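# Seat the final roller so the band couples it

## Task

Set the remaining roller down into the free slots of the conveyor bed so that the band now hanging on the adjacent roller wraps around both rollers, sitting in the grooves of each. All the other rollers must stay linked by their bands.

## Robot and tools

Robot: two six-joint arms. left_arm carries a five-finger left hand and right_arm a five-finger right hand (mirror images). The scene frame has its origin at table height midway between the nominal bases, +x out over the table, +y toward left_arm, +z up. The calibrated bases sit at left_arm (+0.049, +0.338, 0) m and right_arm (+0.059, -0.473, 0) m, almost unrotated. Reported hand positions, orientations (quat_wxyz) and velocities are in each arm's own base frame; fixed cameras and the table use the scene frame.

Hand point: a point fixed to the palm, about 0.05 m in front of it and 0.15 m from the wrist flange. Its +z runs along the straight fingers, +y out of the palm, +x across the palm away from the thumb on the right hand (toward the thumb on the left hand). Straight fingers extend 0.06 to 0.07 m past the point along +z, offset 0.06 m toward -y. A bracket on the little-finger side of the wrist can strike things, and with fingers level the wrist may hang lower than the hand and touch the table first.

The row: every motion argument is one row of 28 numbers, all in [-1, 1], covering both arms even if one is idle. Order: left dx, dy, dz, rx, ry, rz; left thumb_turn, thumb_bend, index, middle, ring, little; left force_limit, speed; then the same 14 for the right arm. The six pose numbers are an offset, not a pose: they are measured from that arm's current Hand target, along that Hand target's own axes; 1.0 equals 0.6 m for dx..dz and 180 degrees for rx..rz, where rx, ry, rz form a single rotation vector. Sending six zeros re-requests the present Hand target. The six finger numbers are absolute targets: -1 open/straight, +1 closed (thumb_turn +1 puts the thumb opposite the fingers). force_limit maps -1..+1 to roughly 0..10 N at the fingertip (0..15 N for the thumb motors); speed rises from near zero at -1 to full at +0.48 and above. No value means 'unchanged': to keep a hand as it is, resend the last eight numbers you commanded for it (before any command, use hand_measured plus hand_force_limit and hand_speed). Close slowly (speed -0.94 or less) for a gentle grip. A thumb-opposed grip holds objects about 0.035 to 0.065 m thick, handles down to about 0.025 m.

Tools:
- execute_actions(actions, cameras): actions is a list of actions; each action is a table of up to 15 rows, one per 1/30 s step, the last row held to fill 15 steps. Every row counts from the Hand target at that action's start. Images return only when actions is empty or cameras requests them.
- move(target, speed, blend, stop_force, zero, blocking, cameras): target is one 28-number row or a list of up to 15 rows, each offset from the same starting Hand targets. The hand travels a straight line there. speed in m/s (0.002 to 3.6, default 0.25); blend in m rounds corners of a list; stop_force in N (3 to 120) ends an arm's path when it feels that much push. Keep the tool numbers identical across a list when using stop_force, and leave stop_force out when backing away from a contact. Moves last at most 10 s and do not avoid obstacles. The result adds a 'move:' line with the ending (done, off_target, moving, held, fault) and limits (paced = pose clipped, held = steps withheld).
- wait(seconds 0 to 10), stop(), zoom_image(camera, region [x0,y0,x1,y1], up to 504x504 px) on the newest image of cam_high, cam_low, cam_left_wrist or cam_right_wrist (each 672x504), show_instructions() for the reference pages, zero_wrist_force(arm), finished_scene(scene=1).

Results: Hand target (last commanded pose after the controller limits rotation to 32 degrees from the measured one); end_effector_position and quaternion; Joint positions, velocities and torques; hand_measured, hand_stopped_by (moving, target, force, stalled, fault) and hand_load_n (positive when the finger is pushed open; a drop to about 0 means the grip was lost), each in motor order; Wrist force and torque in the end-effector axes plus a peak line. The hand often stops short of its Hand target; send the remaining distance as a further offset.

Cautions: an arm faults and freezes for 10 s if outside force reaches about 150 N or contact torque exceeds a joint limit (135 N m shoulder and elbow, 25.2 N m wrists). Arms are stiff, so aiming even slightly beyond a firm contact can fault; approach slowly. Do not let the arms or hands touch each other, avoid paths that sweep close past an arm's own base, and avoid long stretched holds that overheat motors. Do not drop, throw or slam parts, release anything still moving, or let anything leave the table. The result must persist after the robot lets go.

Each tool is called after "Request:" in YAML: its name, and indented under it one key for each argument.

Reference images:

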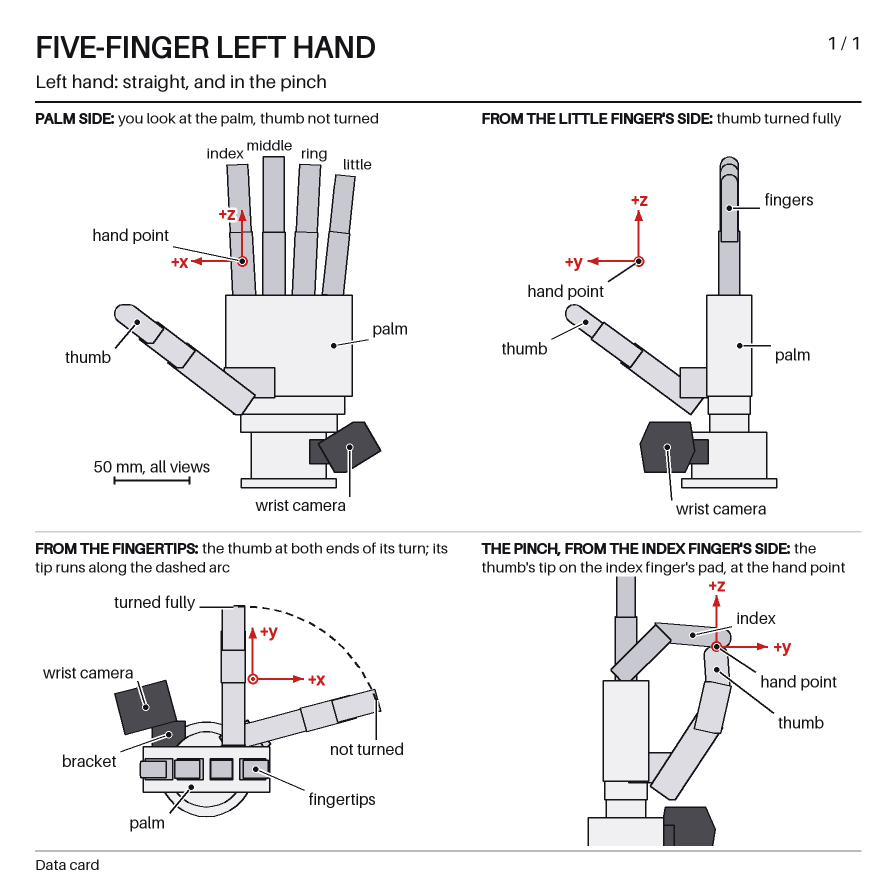

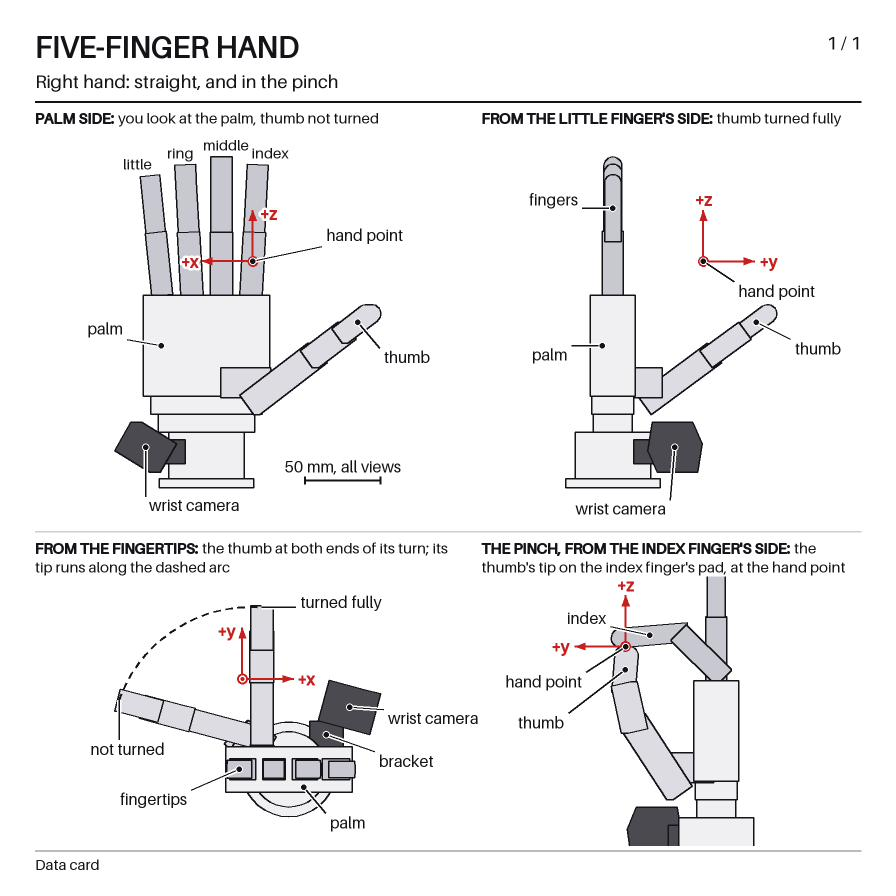

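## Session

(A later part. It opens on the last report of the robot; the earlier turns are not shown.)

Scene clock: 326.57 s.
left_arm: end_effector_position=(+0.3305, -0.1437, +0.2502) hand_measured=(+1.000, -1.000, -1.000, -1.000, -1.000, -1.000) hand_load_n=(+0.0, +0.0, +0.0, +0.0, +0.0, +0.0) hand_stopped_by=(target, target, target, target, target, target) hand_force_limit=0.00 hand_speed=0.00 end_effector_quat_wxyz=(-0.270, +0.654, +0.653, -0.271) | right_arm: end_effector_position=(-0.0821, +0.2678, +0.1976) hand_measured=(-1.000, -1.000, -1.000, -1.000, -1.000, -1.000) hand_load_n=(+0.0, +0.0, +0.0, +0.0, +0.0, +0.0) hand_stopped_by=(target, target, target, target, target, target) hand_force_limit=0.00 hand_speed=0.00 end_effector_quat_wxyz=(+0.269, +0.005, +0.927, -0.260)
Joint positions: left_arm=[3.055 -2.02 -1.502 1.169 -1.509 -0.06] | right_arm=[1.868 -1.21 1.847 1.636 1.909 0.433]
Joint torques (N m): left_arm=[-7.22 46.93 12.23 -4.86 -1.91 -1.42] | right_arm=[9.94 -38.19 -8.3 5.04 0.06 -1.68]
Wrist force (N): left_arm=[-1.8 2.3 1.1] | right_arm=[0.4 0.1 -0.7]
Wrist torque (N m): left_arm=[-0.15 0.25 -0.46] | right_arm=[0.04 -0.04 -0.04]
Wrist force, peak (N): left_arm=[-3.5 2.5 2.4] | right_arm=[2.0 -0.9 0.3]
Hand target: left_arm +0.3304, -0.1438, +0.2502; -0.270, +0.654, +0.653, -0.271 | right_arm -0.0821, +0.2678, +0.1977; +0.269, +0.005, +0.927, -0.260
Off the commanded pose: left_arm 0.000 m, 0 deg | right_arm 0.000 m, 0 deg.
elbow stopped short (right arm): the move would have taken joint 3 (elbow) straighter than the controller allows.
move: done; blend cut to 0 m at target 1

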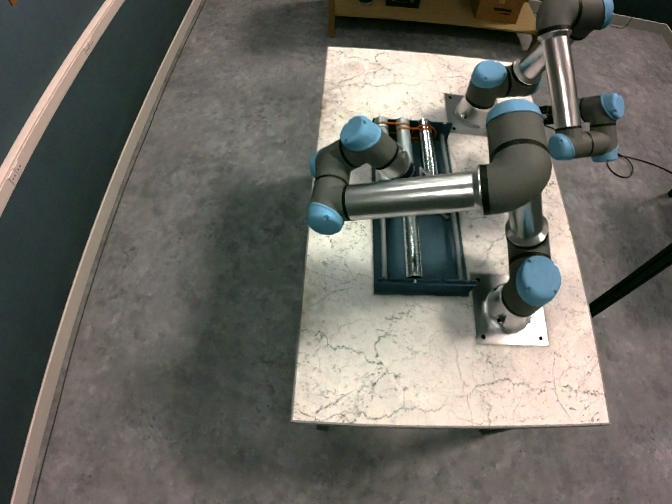

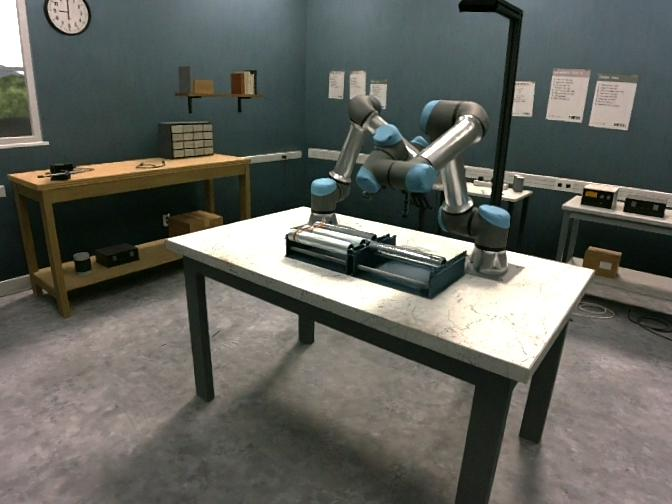

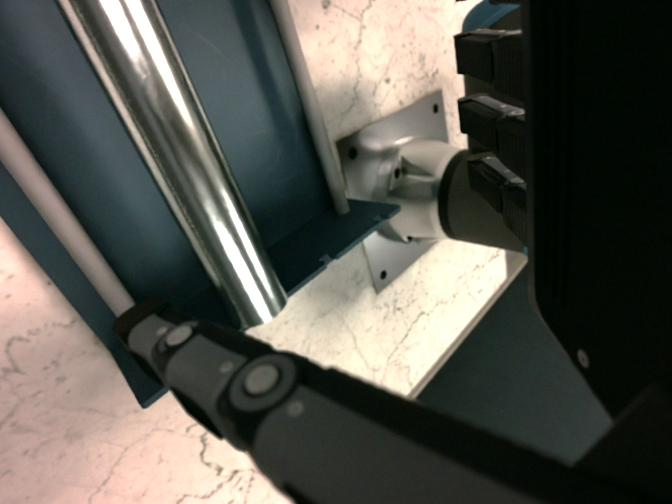

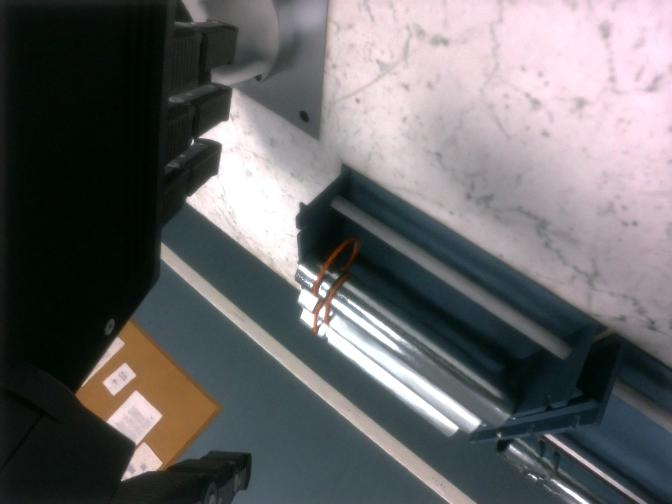

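Request:
move:
  target: [0, 0.165, 0.165, 0, 0, 0, 1, -1, -1, -1, -1, -1, 0, 0, 0, 0, 0, 0, 0, 0, -1, -1, -1, -1, -1, -1, 0, 0]
  speed: 0.2
  stop_force: 15
  cameras: ["all"]

Request:
zoom_image:
  camera: "cam_low"
  region: [270, 130, 520, 310]

Scene clock: 334.90 s.
left_arm: end_effector_position=(+0.3305, -0.1440, +0.1102) hand_measured=(+1.000, -1.000, -1.000, -1.000, -1.000, -1.000) hand_load_n=(+0.0, +0.0, +0.0, +0.0, +0.0, +0.0) hand_stopped_by=(target, target, target, target, target, target) hand_force_limit=0.00 hand_speed=0.00 end_effector_quat_wxyz=(-0.270, +0.654, +0.653, -0.271) | right_arm: end_effector_position=(-0.0821, +0.2678, +0.1977) hand_measured=(-1.000, -1.000, -1.000, -1.000, -1.000, -1.000) hand_load_n=(+0.0, +0.0, +0.0, +0.0, +0.0, +0.0) hand_stopped_by=(target, target, target, target, target, target) hand_force_limit=0.00 hand_speed=0.00 end_effector_quat_wxyz=(+0.269, +0.005, +0.927, -0.260)
Joint positions: left_arm=[3.054 -2.189 -1.642 1.477 -1.508 -0.06] | right_arm=[1.868 -1.21 1.847 1.636 1.909 0.433]
Joint torques (N m): left_arm=[-7.29 26.63 9.16 -0.12 2.61 -1.9] | right_arm=[12.04 -36.58 -7.18 5.2 0.72 -1.69]
Wrist force (N): left_arm=[-1.6 2.4 1.3] | right_arm=[0.3 0.3 -0.4]
Wrist torque (N m): left_arm=[-0.15 0.23 -0.39] | right_arm=[0.05 -0.02 -0.03]
Wrist force, peak (N): left_arm=[-1.8 4.1 2.4] | right_arm=[0.7 0.1 -0.7]
Hand target: left_arm +0.3305, -0.1440, +0.1102; -0.270, +0.654, +0.653, -0.271 | right_arm -0.0821, +0.2678, +0.1977; +0.269, +0.005, +0.927, -0.260
Off the commanded pose: left_arm 0.000 m, 0 deg | right_arm 0.000 m, 0 deg.
move: done

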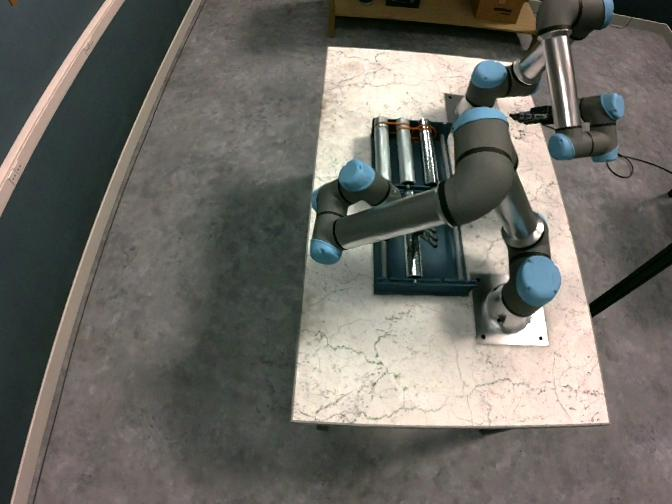

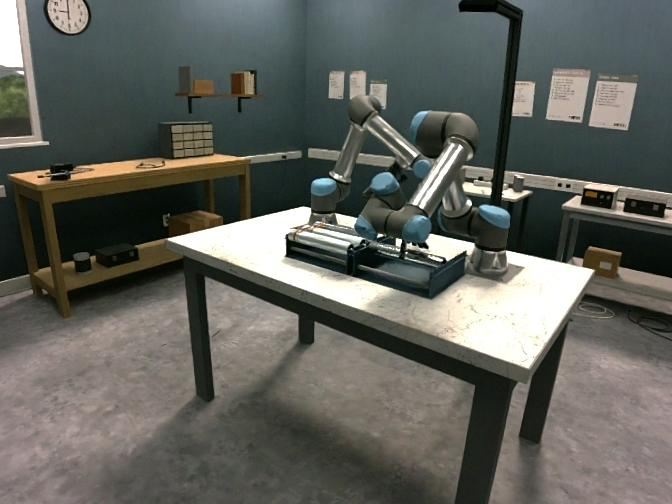

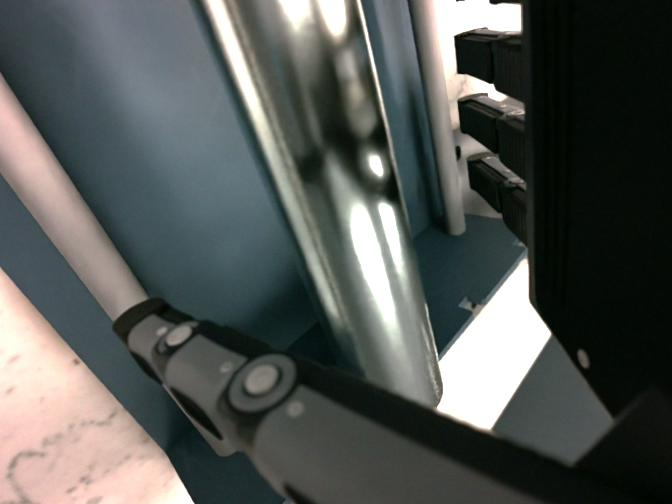

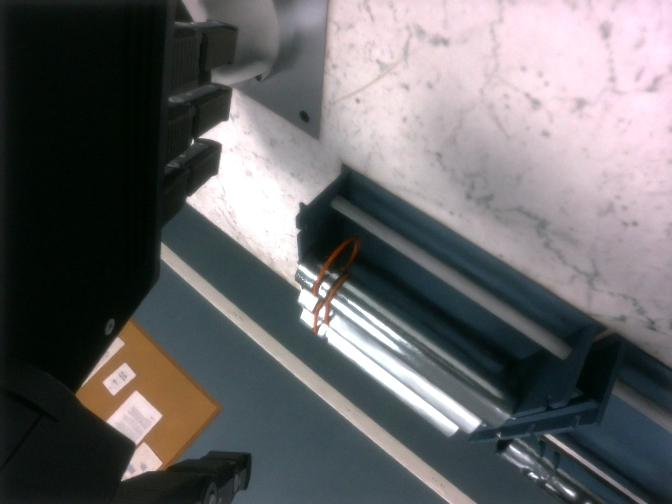

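Scaled by 2.016 from the camera's 672x504 image, which has a finer 960x720 frame.

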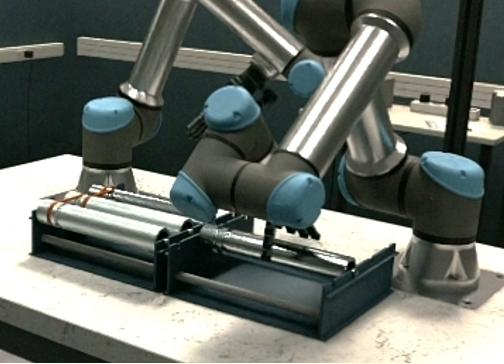

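Request:
move:
  target: [0,0.0483,0.0483,0,0,0,1,-1,-1,-1,-1,-1,0,0,0,0,0,0,0,0,-1,-1,-1,-1,-1,-1,0,0]
  speed: 0.08
  stop_force: 8
  cameras: ["cam_left_wrist"]

Scene clock: 351.20 s.
left_arm: end_effector_position=(+0.3305, -0.1441, +0.0692) hand_measured=(+1.000, -1.000, -1.000, -1.000, -1.000, -1.000) hand_load_n=(+0.0, +0.0, +0.0, +0.0, +0.0, +0.0) hand_stopped_by=(target, target, target, target, target, target) hand_force_limit=0.00 hand_speed=0.00 end_effector_quat_wxyz=(-0.270, +0.654, +0.653, -0.271) | right_arm: end_effector_position=(-0.0821, +0.2678, +0.1977) hand_measured=(-1.000, -1.000, -1.000, -1.000, -1.000, -1.000) hand_load_n=(+0.0, +0.0, +0.0, +0.0, +0.0, +0.0) hand_stopped_by=(target, target, target, target, target, target) hand_force_limit=0.00 hand_speed=0.00 end_effector_quat_wxyz=(+0.269, +0.005, +0.927, -0.260)
Joint positions: left_arm=[3.054 -2.253 -1.661 1.56 -1.508 -0.06] | right_arm=[1.868 -1.21 1.847 1.636 1.909 0.433]
Joint torques (N m): left_arm=[-9.39 50.53 16.71 -3.03 2.99 -1.72] | right_arm=[12.17 -37.84 -7.28 4.71 0.81 -1.71]
Wrist force (N): left_arm=[-1.6 2.5 1.1] | right_arm=[0.5 0.3 -0.6]
Wrist torque (N m): left_arm=[-0.13 0.21 -0.38] | right_arm=[0.06 -0.05 -0.02]
Wrist force, peak (N): left_arm=[-1.9 3.2 1.6] | right_arm=[0.6 -0.2 -0.8]
Hand target: left_arm +0.3305, -0.1441, +0.0692; -0.270, +0.654, +0.653, -0.271 | right_arm -0.0821, +0.2678, +0.1977; +0.269, +0.005, +0.927, -0.260
Off the commanded pose: left_arm 0.000 m, 0 deg | right_arm 0.000 m, 0 deg.
move: done
Images, in order (width x height): cam_left_wrist 672x504.

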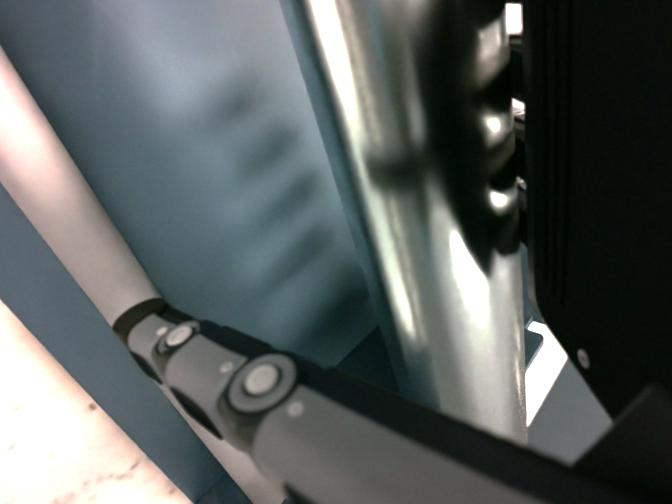

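Request:
move:
  target: [0,0,0,0,0,0,1,0.6,0.6,0.6,0.6,0.6,-0.4,-0.8,0,0,0,0,0,0,-1,-1,-1,-1,-1,-1,0,0]
  speed: 0.08
  cameras: ["cam_left_wrist"]

Scene clock: 358.33 s.
left_arm: end_effector_position=(+0.3305, -0.1441, +0.0692) hand_measured=(+1.000, -0.050, -0.910, -0.854, -0.818, -0.780) hand_load_n=(+0.5, +4.5, -0.5, +2.0, +3.0, +5.5) hand_stopped_by=(target, force, force, force, force, force) hand_force_limit=-0.40 hand_speed=-0.80 end_effector_quat_wxyz=(-0.270, +0.654, +0.653, -0.271) | right_arm: end_effector_position=(-0.0821, +0.2678, +0.1977) hand_measured=(-1.000, -1.000, -1.000, -1.000, -1.000, -1.000) hand_load_n=(+0.0, +0.0, +0.0, +0.0, +0.0, +0.0) hand_stopped_by=(target, target, target, target, target, target) hand_force_limit=0.00 hand_speed=0.00 end_effector_quat_wxyz=(+0.269, +0.005, +0.927, -0.260)
Joint positions: left_arm=[3.054 -2.253 -1.661 1.56 -1.508 -0.06] | right_arm=[1.868 -1.21 1.847 1.636 1.909 0.433]
Joint torques (N m): left_arm=[14.16 23.86 14.18 6.67 1.21 0] | right_arm=[12.12 -38.08 -8.24 4.7 0.94 -1.62]
Wrist force (N): left_arm=[-0.8 -35.2 6.0] | right_arm=[0.4 0.1 -0.2]
Wrist torque (N m): left_arm=[-0.98 0.62 1.33] | right_arm=[0.01 -0.05 -0.03]
Wrist force, peak (N): left_arm=[-0.3 -36.3 5.0] | right_arm=[0.5 0.5 -0.8]
Hand target: left_arm +0.3305, -0.1441, +0.0692; -0.270, +0.654, +0.653, -0.271 | right_arm -0.0821, +0.2678, +0.1977; +0.269, +0.005, +0.927, -0.260
Off the commanded pose: left_arm 0.000 m, 0 deg | right_arm 0.000 m, 0 deg.
move: done
Images, in order (width x height): cam_left_wrist 672x504.

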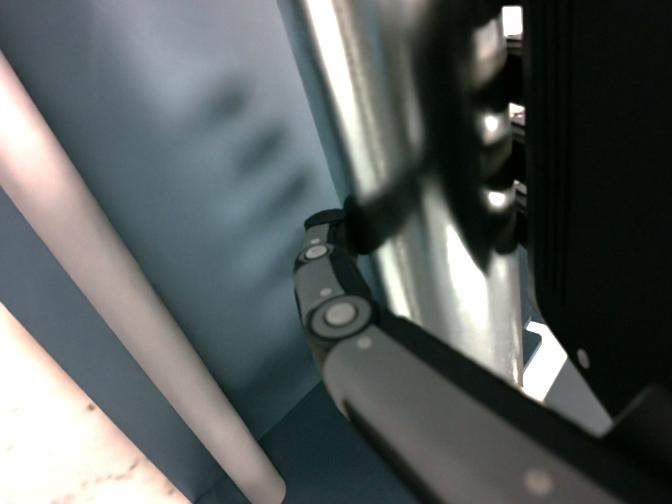

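Request:
zoom_image:
  camera: "cam_left_wrist"
  region: [230, 0, 630, 420]

Scaled by 1.200 from the camera's 672x504 image, which has a finer 960x720 frame.

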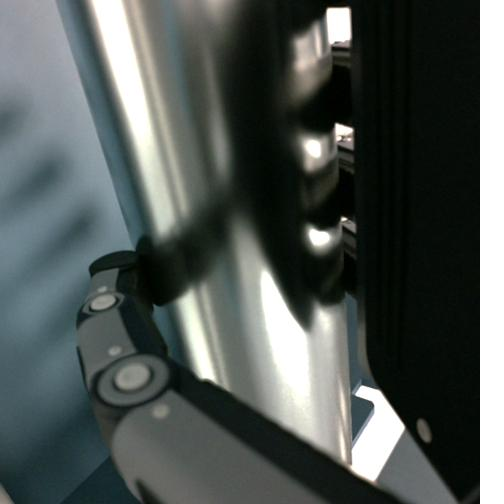

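Request:
move:
  target:
    - [0,0,0,0,0,0,1,-0.6,-1,-1,-1,-1,-0.4,-0.3,0,0,0,0,0,0,-1,-1,-1,-1,-1,-1,0,0]
    - [0,-0.0217,0,0,0,0,1,-0.6,-1,-1,-1,-1,-0.4,-0.3,0,0,0,0,0,0,-1,-1,-1,-1,-1,-1,0,0]
  speed: 0.05
  cameras: ["cam_left_wrist"]

Scene clock: 390.77 s.
left_arm: end_effector_position=(+0.3212, -0.1441, +0.0785) hand_measured=(+1.000, -0.600, -1.000, -1.000, -1.000, -1.000) hand_load_n=(+0.0, +0.0, +0.0, +0.0, +0.0, +0.0) hand_stopped_by=(target, target, target, target, target, target) hand_force_limit=-0.40 hand_speed=-0.30 end_effector_quat_wxyz=(-0.270, +0.654, +0.653, -0.271) end_effector_velocity=(+0.001, +0.000, -0.002) end_effector_angular_velocity=(+0.000, +0.001, +0.000) | right_arm: end_effector_position=(-0.0821, +0.2678, +0.1977) hand_measured=(-1.000, -1.000, -1.000, -1.000, -1.000, -1.000) hand_load_n=(+0.0, +0.0, +0.0, +0.0, +0.0, +0.0) hand_stopped_by=(target, target, target, target, target, target) hand_force_limit=0.00 hand_speed=0.00 end_effector_quat_wxyz=(+0.269, +0.005, +0.927, -0.260)
Joint positions: left_arm=[3.052 -2.223 -1.687 1.556 -1.507 -0.062] | right_arm=[1.868 -1.21 1.847 1.636 1.909 0.433]
Joint velocities: left_arm=[0 -0.005 0.003 0.001 0 0] | right_arm=[within noise]
Joint torques (N m): left_arm=[-6.42 26.08 15.77 -3.75 2.67 -1.63] | right_arm=[10.74 -37.72 -8.76 4.2 0.86 -1.7]
Wrist force (N): left_arm=[-0.5 2.7 1.6] | right_arm=[0.5 0.2 -0.6]
Wrist torque (N m): left_arm=[-0.13 0.05 -0.23] | right_arm=[0.05 -0.05 -0.03]
Wrist force, peak (N): left_arm=[-0.5 -35.7 5.9] | right_arm=[0.8 0.3 -0.6]
Hand target: left_arm +0.3213, -0.1440, +0.0784; -0.270, +0.654, +0.653, -0.271 | right_arm -0.0821, +0.2678, +0.1977; +0.269, +0.005, +0.927, -0.260
Off the commanded pose: left_arm 0.000 m, 0 deg | right_arm 0.000 m, 0 deg.
move: done
Images, in order (width x height): cam_left_wrist 672x504.

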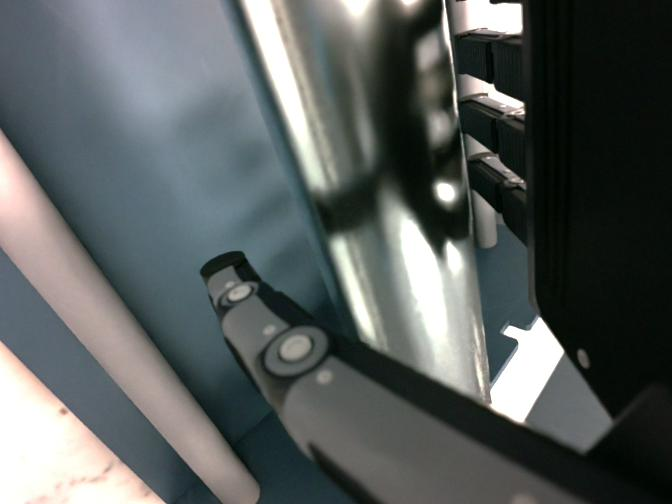

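Request:
move:
  target: [0,0,0,0,0,0,1,0.6,0.6,0.6,0.6,0.6,-0.5,-0.6,0,0,0,0,0,0,-1,-1,-1,-1,-1,-1,0,0]
  speed: 0.08
  cameras: ["cam_left_wrist"]

Scene clock: 395.37 s.
left_arm: end_effector_position=(+0.3213, -0.1440, +0.0784) hand_measured=(+1.000, -0.264, -0.378, -0.344, -0.340, -0.306) hand_load_n=(+1.0, +6.5, +2.0, +10.0, +3.5, +13.5) hand_stopped_by=(target, force, force, force, force, force) hand_force_limit=-0.50 hand_speed=-0.60 end_effector_quat_wxyz=(-0.270, +0.654, +0.653, -0.271) | right_arm: end_effector_position=(-0.0821, +0.2678, +0.1977) hand_measured=(-1.000, -1.000, -1.000, -1.000, -1.000, -1.000) hand_load_n=(+0.0, +0.0, +0.0, +0.0, +0.0, +0.0) hand_stopped_by=(target, target, target, target, target, target) hand_force_limit=0.00 hand_speed=0.00 end_effector_quat_wxyz=(+0.269, +0.005, +0.927, -0.260)
Joint positions: left_arm=[3.052 -2.223 -1.687 1.556 -1.507 -0.062] | right_arm=[1.868 -1.21 1.847 1.636 1.909 0.433]
Joint torques (N m): left_arm=[9.54 34.07 17.95 -1.57 -2.22 0.4] | right_arm=[11.15 -38.13 -8.69 4.31 0.8 -1.47]
Wrist force (N): left_arm=[0.9 -18.9 27.4] | right_arm=[0.4 0.3 -0.7]
Wrist torque (N m): left_arm=[-1.20 1.09 0.78] | right_arm=[0.07 -0.03 -0.04]
Wrist force, peak (N): left_arm=[0.7 -19.7 28.9] | right_arm=[0.6 0.5 -0.8]
Hand target: left_arm +0.3213, -0.1440, +0.0784; -0.270, +0.654, +0.653, -0.271 | right_arm -0.0821, +0.2678, +0.1977; +0.269, +0.005, +0.927, -0.260
Off the commanded pose: left_arm 0.000 m, 0 deg | right_arm 0.000 m, 0 deg.
move: done
Images, in order (width x height): cam_left_wrist 672x504.

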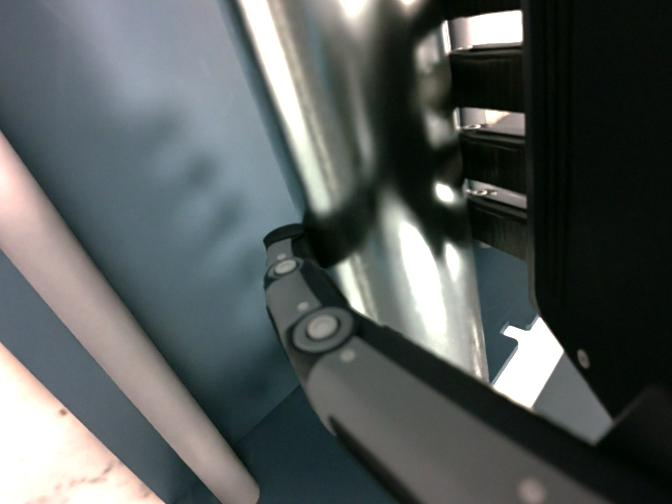

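Request:
move:
  target: [0,0,0,0,0,0,1,0.7,0.7,0.7,0.7,0.7,0.1,-0.7,0,0,0,0,0,0,-1,-1,-1,-1,-1,-1,0,0]
  speed: 0.08
  cameras: []

Request:
move:
  target: [0,-0.0177,-0.0177,0,0,0,1,0.7,0.7,0.7,0.7,0.7,0.1,-0.7,0,0,0,0,0,0,-1,-1,-1,-1,-1,-1,0,0]
  speed: 0.05
  cameras: ["all"]

Scene clock: 399.17 s.
left_arm: end_effector_position=(+0.3212, -0.1440, +0.0784) hand_measured=(+1.000, -0.256, -0.356, -0.344, -0.320, -0.306) hand_load_n=(+1.5, +11.0, +13.5, +7.5, +13.0, +11.0) hand_stopped_by=(target, force, force, force, force, force) hand_force_limit=0.10 hand_speed=-0.70 end_effector_quat_wxyz=(-0.270, +0.654, +0.653, -0.271) | right_arm: end_effector_position=(-0.0821, +0.2678, +0.1977) hand_measured=(-1.000, -1.000, -1.000, -1.000, -1.000, -1.000) hand_load_n=(+0.0, +0.0, +0.0, +0.0, +0.0, +0.0) hand_stopped_by=(target, target, target, target, target, target) hand_force_limit=0.00 hand_speed=0.00 end_effector_quat_wxyz=(+0.269, +0.005, +0.927, -0.260)
Joint positions: left_arm=[3.052 -2.223 -1.687 1.556 -1.507 -0.062] | right_arm=[1.868 -1.21 1.847 1.636 1.909 0.433]
Joint torques (N m): left_arm=[9.37 53.98 26.12 4.37 3.17 0.27] | right_arm=[11.12 -34.81 -8.13 4.11 0.58 -1.43]
Wrist force (N): left_arm=[1.7 -28.8 38.9] | right_arm=[0.4 0.6 -0.6]
Wrist torque (N m): left_arm=[-1.40 1.29 0.95] | right_arm=[0.11 -0.02 -0.03]
Wrist force, peak (N): left_arm=[1.9 -30.6 40.5] | right_arm=[0.7 0.3 -0.5]
Hand target: left_arm +0.3213, -0.1440, +0.0784; -0.270, +0.654, +0.653, -0.271 | right_arm -0.0821, +0.2678, +0.1977; +0.269, +0.005, +0.927, -0.260
Off the commanded pose: left_arm 0.000 m, 0 deg | right_arm 0.000 m, 0 deg.
move: done
No camera images: "cameras" was empty.

Scene clock: 399.90 s.
left_arm: end_effector_position=(+0.3213, -0.1440, +0.0936) hand_measured=(+1.000, -0.258, -0.354, -0.342, -0.320, -0.306) hand_load_n=(+4.5, +13.0, +3.5, +0.0, +3.0, +2.0) hand_stopped_by=(target, force, force, force, force, force) hand_force_limit=0.10 hand_speed=-0.70 end_effector_quat_wxyz=(-0.270, +0.654, +0.653, -0.271) end_effector_velocity=(+0.000, +0.000, -0.002) end_effector_angular_velocity=(+0.000, -0.001, +0.001) | right_arm: end_effector_position=(-0.0821, +0.2678, +0.1977) hand_measured=(-1.000, -1.000, -1.000, -1.000, -1.000, -1.000) hand_load_n=(+0.0, +0.0, +0.0, +0.0, +0.0, +0.0) hand_stopped_by=(target, target, target, target, target, target) hand_force_limit=0.00 hand_speed=0.00 end_effector_quat_wxyz=(+0.269, +0.005, +0.927, -0.260)
Joint positions: left_arm=[3.052 -2.198 -1.68 1.525 -1.507 -0.061] | right_arm=[1.868 -1.21 1.847 1.636 1.909 0.433]
Joint velocities: left_arm=[0 -0.003 -0.001 0.005 0.001 0] | right_arm=[within noise]
Joint torques (N m): left_arm=[12.98 28.4 8.76 -1.22 1.79 0.68] | right_arm=[13.33 -36.77 -7.51 3.63 1 -1.45]
Wrist force (N): left_arm=[-1.8 8.2 6.6] | right_arm=[0.3 0.2 -0.5]
Wrist torque (N m): left_arm=[-0.05 0.48 -0.48] | right_arm=[0.06 -0.01 -0.04]
Wrist force, peak (N): left_arm=[1.8 -29.3 40.8] | right_arm=[0.8 0.1 -0.4]
Hand target: left_arm +0.3213, -0.1440, +0.0934; -0.270, +0.654, +0.653, -0.271 | right_arm -0.0821, +0.2678, +0.1977; +0.269, +0.005, +0.927, -0.260
Off the commanded pose: left_arm 0.000 m, 0 deg | right_arm 0.000 m, 0 deg.
move: done

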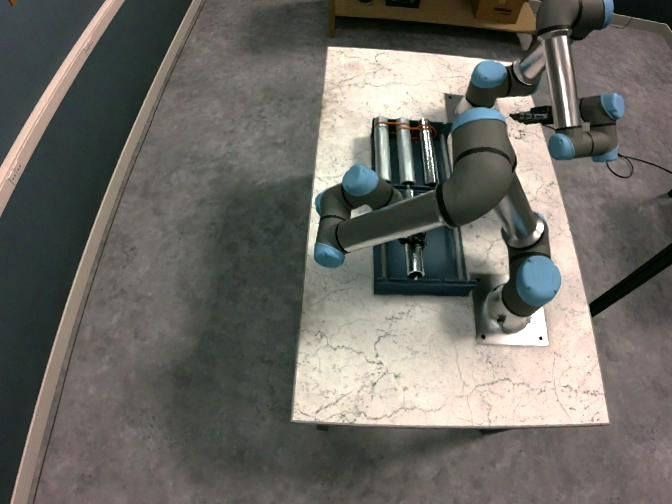

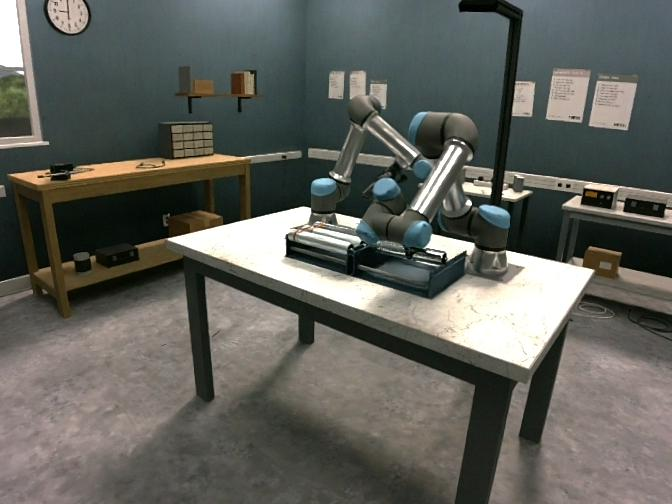

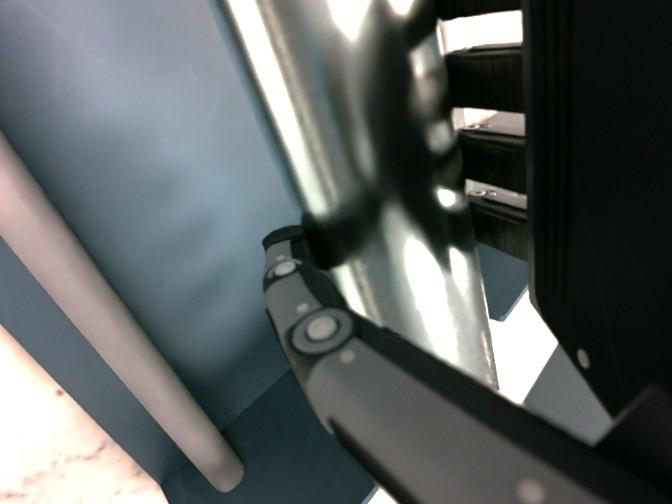

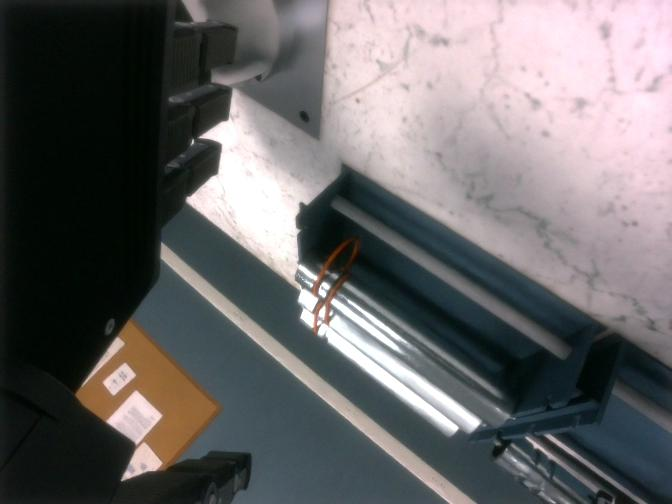

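Request:
zoom_image:
  camera: "cam_right_wrist"
  region: [260, 150, 640, 450]

Scaled by 1.326 from the camera's 672x504 image, which has a finer 960x720 frame.

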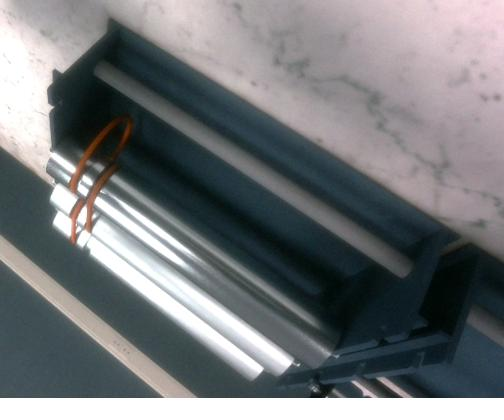

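Request:
zoom_image:
  camera: "cam_high"
  region: [350, 90, 500, 310]

Scaled by 2.291 from the camera's 672x504 image, which has a finer 960x720 frame.

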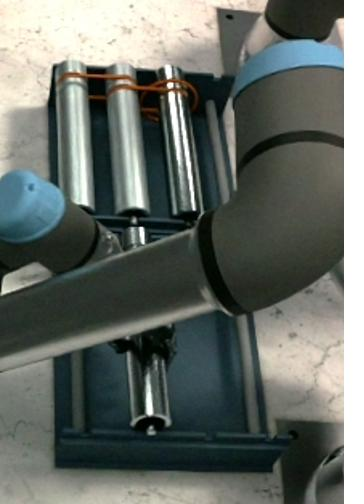

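Request:
zoom_image:
  camera: "cam_high"
  region: [370, 110, 450, 195]

Scaled by 5.929 from the camera's 672x504 image, which has a finer 960x720 frame.

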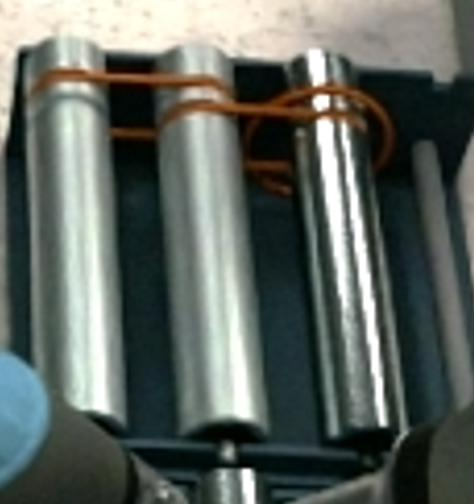

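Request:
zoom_image:
  camera: "cam_high"
  region: [372, 150, 442, 190]

Request:
zoom_image:
  camera: "cam_high"
  region: [370, 112, 445, 147]

Scaled by 7.200 from the camera's 672x504 image, which has a finer 960x720 frame.

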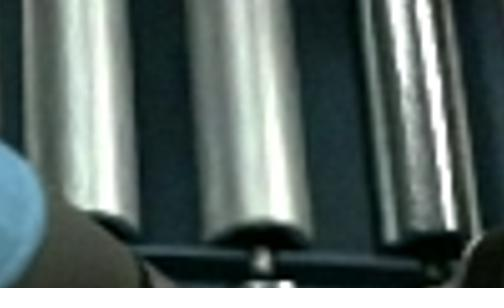

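Scaled by 6.720 from the camera's 672x504 image, which has a finer 960x720 frame.

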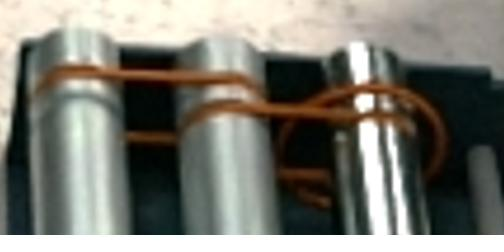

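Request:
move:
  target:
    - [0,0,0,0,0,0,1,0.7,0.7,0.8,0.7,0.7,0.1,-0.8,0,0,0,0,0,0,-1,-1,-1,-1,-1,-1,0,0]
    - [0,-0.1732,-0.1732,0,0,0,1,0.7,0.7,0.8,0.7,0.7,0.1,-0.8,0,0,0,0,0,0,-1,-1,-1,-1,-1,-1,0,0]
  speed: 0.12
  cameras: ["cam_left_wrist", "cam_high"]

Scene clock: 667.93 s.
left_arm: end_effector_position=(+0.3212, -0.1438, +0.2404) hand_measured=(+1.000, -0.258, -0.354, -0.310, -0.320, -0.306) hand_load_n=(+7.5, +18.5, +2.0, +3.0, +0.5, +6.5) hand_stopped_by=(target, force, force, force, force, force) hand_force_limit=0.10 hand_speed=-0.80 end_effector_quat_wxyz=(-0.270, +0.654, +0.653, -0.271) | right_arm: end_effector_position=(-0.0821, +0.2678, +0.1977) hand_measured=(-1.000, -1.000, -1.000, -1.000, -1.000, -1.000) hand_load_n=(+0.0, -0.5, +0.0, +0.0, +0.0, +0.0) hand_stopped_by=(target, target, target, target, target, target) hand_force_limit=0.00 hand_speed=0.00 end_effector_quat_wxyz=(+0.269, +0.005, +0.927, -0.260)
Joint positions: left_arm=[3.053 -2.01 -1.545 1.201 -1.508 -0.061] | right_arm=[1.868 -1.21 1.847 1.636 1.909 0.433]
Joint torques (N m): left_arm=[10.41 26.94 13.65 -3.35 -2.41 1.41] | right_arm=[11.62 -36.37 -8.66 3.53 0.72 -1.43]
Wrist force (N): left_arm=[-1.7 8.8 6.6] | right_arm=[0.5 0.5 -0.5]
Wrist torque (N m): left_arm=[0.00 0.47 -0.58] | right_arm=[0.08 -0.03 -0.02]
Wrist force, peak (N): left_arm=[-2.1 9.1 8.6] | right_arm=[0.5 0.2 -0.8]
Hand target: left_arm +0.3212, -0.1438, +0.2404; -0.270, +0.654, +0.653, -0.271 | right_arm -0.0821, +0.2678, +0.1977; +0.269, +0.005, +0.927, -0.260
Off the commanded pose: left_arm 0.000 m, 0 deg | right_arm 0.000 m, 0 deg.
move: done
Images, in order (width x height): cam_high 672x504, cam_left_wrist 672x504.

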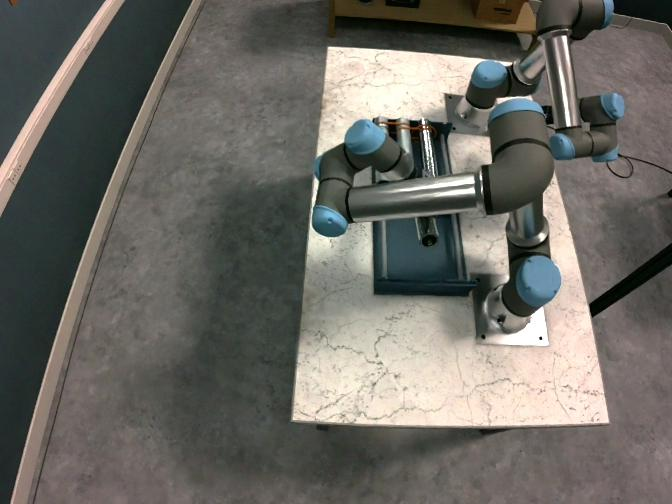

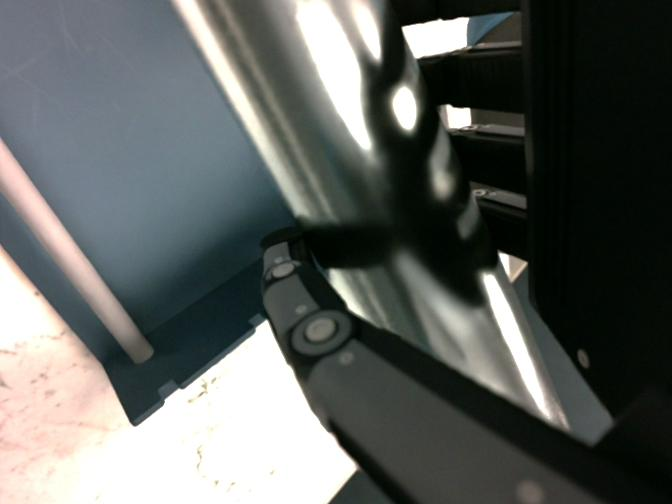

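Request:
move:
  target: [0,0,0,-0.25,0,0,1,0.7,0.7,0.8,0.7,0.7,0.1,-0.8,0,0,0,0,0,0,-1,-1,-1,-1,-1,-1,0,0]
  speed: 0.2
  cameras: ["cam_left_wrist"]

Scene clock: 703.63 s.
left_arm: end_effector_position=(+0.3212, -0.1438, +0.2404) hand_measured=(+1.000, -0.258, -0.354, -0.310, -0.320, -0.306) hand_load_n=(+6.0, +17.5, +2.0, +4.5, +1.5, +8.0) hand_stopped_by=(target, force, force, force, force, force) hand_force_limit=0.10 hand_speed=-0.80 end_effector_quat_wxyz=(+0.001, +0.707, +0.707, +0.000) | right_arm: end_effector_position=(-0.0821, +0.2678, +0.1977) hand_measured=(-1.000, -1.000, -1.000, -1.000, -1.000, -1.000) hand_load_n=(+0.0, +0.0, +0.0, +0.0, +0.0, +0.0) hand_stopped_by=(target, target, target, target, target, target) hand_force_limit=0.00 hand_speed=0.00 end_effector_quat_wxyz=(+0.269, +0.005, +0.927, -0.260)
Joint positions: left_arm=[2.992 -1.579 -1.812 1.82 -1.569 -0.149] | right_arm=[1.868 -1.21 1.847 1.636 1.909 0.433]
Joint torques (N m): left_arm=[11.26 15.49 19.07 -2.51 2.9 1.43] | right_arm=[11.82 -36.47 -9.87 3.57 0.92 -1.67]
Wrist force (N): left_arm=[-1.7 1.7 9.4] | right_arm=[0.4 0.0 -0.6]
Wrist torque (N m): left_arm=[-0.26 0.59 -0.22] | right_arm=[0.02 -0.03 -0.03]
Wrist force, peak (N): left_arm=[-1.5 9.5 6.4] | right_arm=[0.5 0.3 -0.8]
Hand target: left_arm +0.3212, -0.1438, +0.2404; +0.001, +0.707, +0.707, +0.000 | right_arm -0.0821, +0.2678, +0.1977; +0.269, +0.005, +0.927, -0.260
Off the commanded pose: left_arm 0.000 m, 0 deg | right_arm 0.000 m, 0 deg.
move: done
Images, in order (width x height): cam_left_wrist 672x504.

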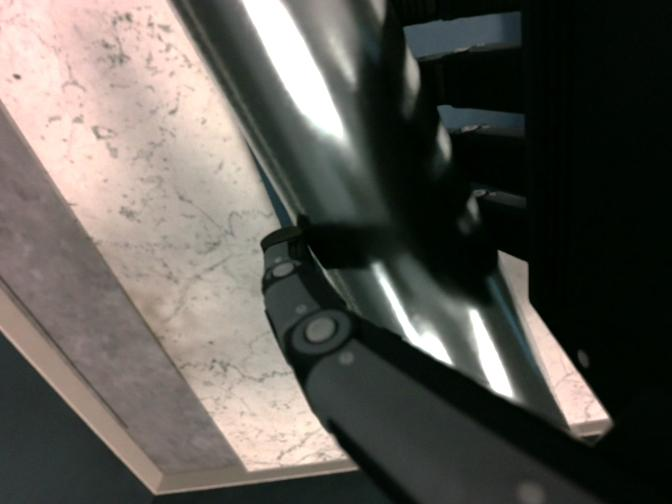

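Request:
execute_actions:
  actions: []
  cameras: ["all"]

Scene clock: 715.47 s.
left_arm: end_effector_position=(+0.3212, -0.1438, +0.2404) hand_measured=(+1.000, -0.258, -0.354, -0.310, -0.320, -0.306) hand_load_n=(+6.0, +17.5, +2.0, +4.5, +1.5, +8.5) hand_stopped_by=(target, force, force, force, force, force) hand_force_limit=0.10 hand_speed=-0.80 end_effector_quat_wxyz=(+0.001, +0.707, +0.707, +0.000) | right_arm: end_effector_position=(-0.0821, +0.2678, +0.1977) hand_measured=(-1.000, -1.000, -1.000, -1.000, -1.000, -1.000) hand_load_n=(+0.0, +0.0, +0.0, +0.0, +0.0, +0.0) hand_stopped_by=(target, target, target, target, target, target) hand_force_limit=0.00 hand_speed=0.00 end_effector_quat_wxyz=(+0.269, +0.005, +0.927, -0.260)
Joint positions: left_arm=[2.992 -1.579 -1.812 1.821 -1.569 -0.149] | right_arm=[1.868 -1.21 1.847 1.636 1.909 0.433]
Joint velocities: within noise
Joint torques (N m): left_arm=[12.22 11.96 14.18 0.1 2.87 1.47] | right_arm=[11.95 -36.69 -10.01 3.46 0.68 -1.59]
Wrist force (N): left_arm=[-1.5 1.7 9.6] | right_arm=[0.5 0.2 -0.5]
Wrist torque (N m): left_arm=[-0.27 0.58 -0.23] | right_arm=[0.05 -0.05 -0.02]
Wrist force, peak (N): left_arm=[-1.5 1.6 9.8] | right_arm=[0.6 0.4 -0.6]
Hand target: left_arm +0.3212, -0.1438, +0.2404; +0.001, +0.707, +0.707, +0.000 | right_arm -0.0821, +0.2678, +0.1977; +0.269, +0.005, +0.927, -0.260
Off the commanded pose: left_arm 0.000 m, 0 deg | right_arm 0.000 m, 0 deg.

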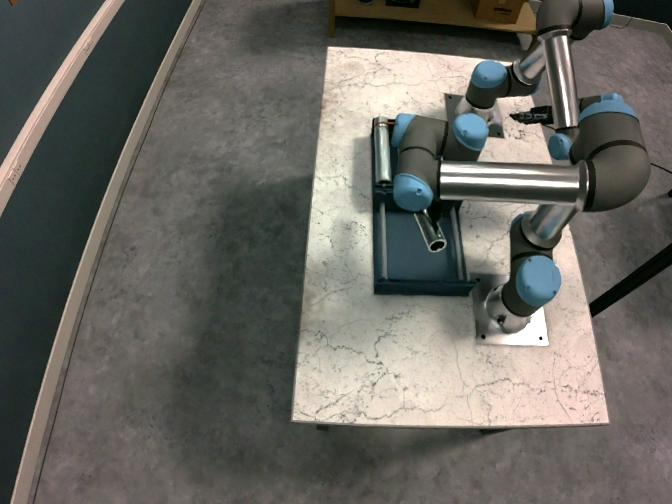

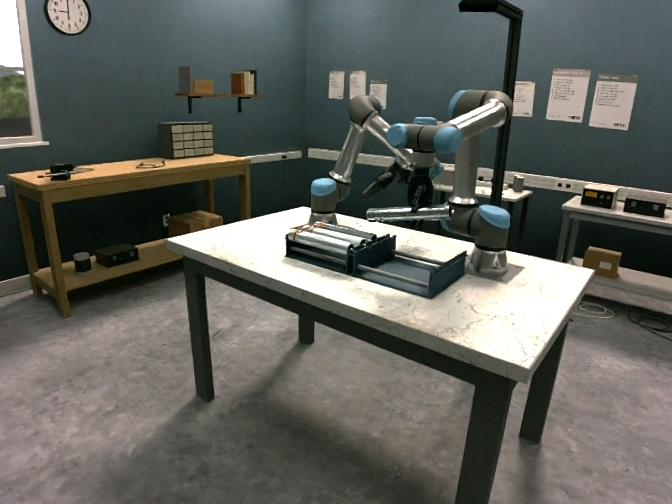

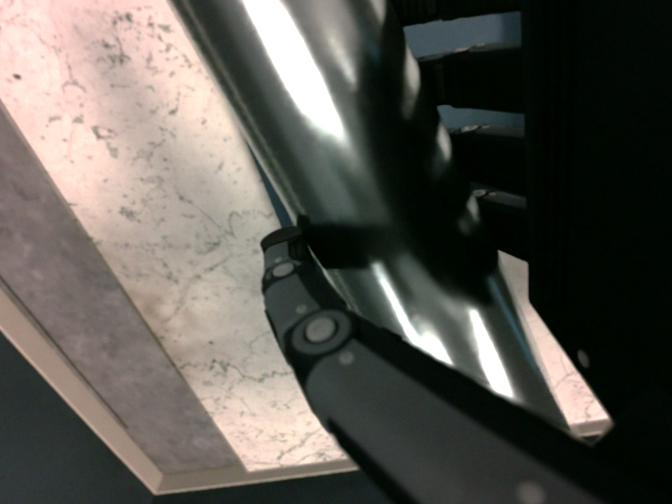

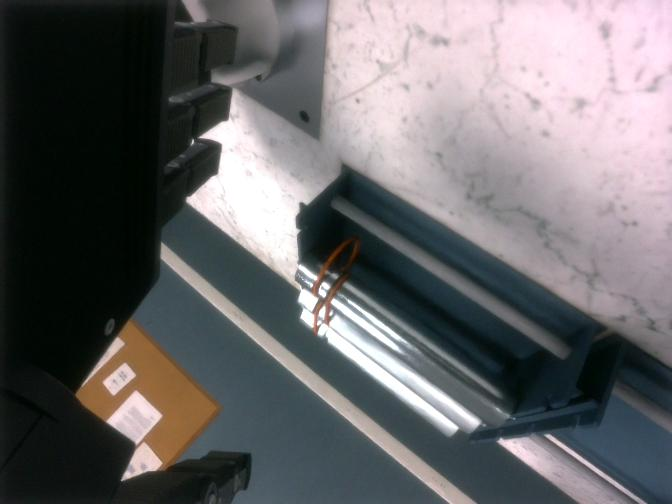

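Request:
move:
  target: [0,0,0.1167,-0.25,0,0,1,0.7,0.7,0.8,0.7,0.7,0.1,-0.8,0,0,0,0,0,0,-1,-1,-1,-1,-1,-1,0,0]
  speed: 0.12
  cameras: ["cam_left_wrist","cam_low"]

Scene clock: 769.00 s.
left_arm: end_effector_position=(+0.3212, -0.1439, +0.1704) hand_measured=(+1.000, -0.258, -0.354, -0.310, -0.320, -0.306) hand_load_n=(+5.5, +17.5, +2.5, +5.0, +2.0, +9.0) hand_stopped_by=(target, force, force, force, force, force) hand_force_limit=0.10 hand_speed=-0.80 end_effector_quat_wxyz=(+0.271, +0.653, +0.653, +0.270) | right_arm: end_effector_position=(-0.0821, +0.2678, +0.1977) hand_measured=(-1.000, -1.000, -1.000, -1.000, -1.000, -1.000) hand_load_n=(+0.0, +0.0, -0.5, +0.0, +0.0, +0.0) hand_stopped_by=(target, target, target, target, target, target) hand_force_limit=0.00 hand_speed=0.00 end_effector_quat_wxyz=(+0.269, +0.005, +0.927, -0.260)
Joint positions: left_arm=[2.82 -1.298 -2.374 2.861 -1.794 -0.231] | right_arm=[1.868 -1.21 1.847 1.636 1.909 0.433]
Joint torques (N m): left_arm=[12.32 -3.22 17.57 1.34 2.48 -2] | right_arm=[10.44 -36.55 -10.02 2.99 0.95 -1.45]
Wrist force (N): left_arm=[-0.7 -5.4 6.7] | right_arm=[0.3 0.3 -0.4]
Wrist torque (N m): left_arm=[-0.30 0.30 0.19] | right_arm=[0.06 -0.02 -0.04]
Wrist force, peak (N): left_arm=[-1.8 1.6 9.5] | right_arm=[0.6 0.5 -0.7]
Hand target: left_arm +0.3212, -0.1439, +0.1704; +0.271, +0.653, +0.653, +0.270 | right_arm -0.0821, +0.2678, +0.1977; +0.269, +0.005, +0.927, -0.260
Off the commanded pose: left_arm 0.000 m, 0 deg | right_arm 0.000 m, 0 deg.
move: done
Images, in order (width x height): cam_low 672x504, cam_left_wrist 672x504.

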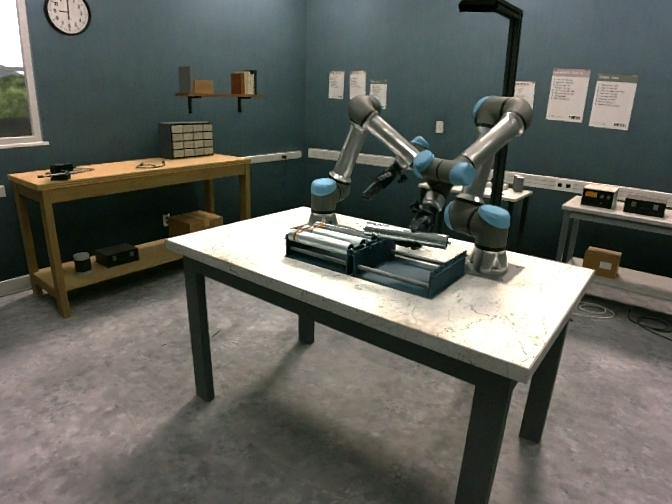

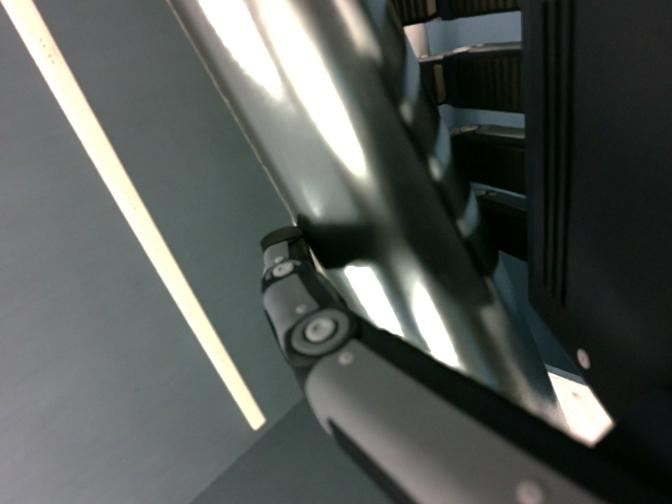

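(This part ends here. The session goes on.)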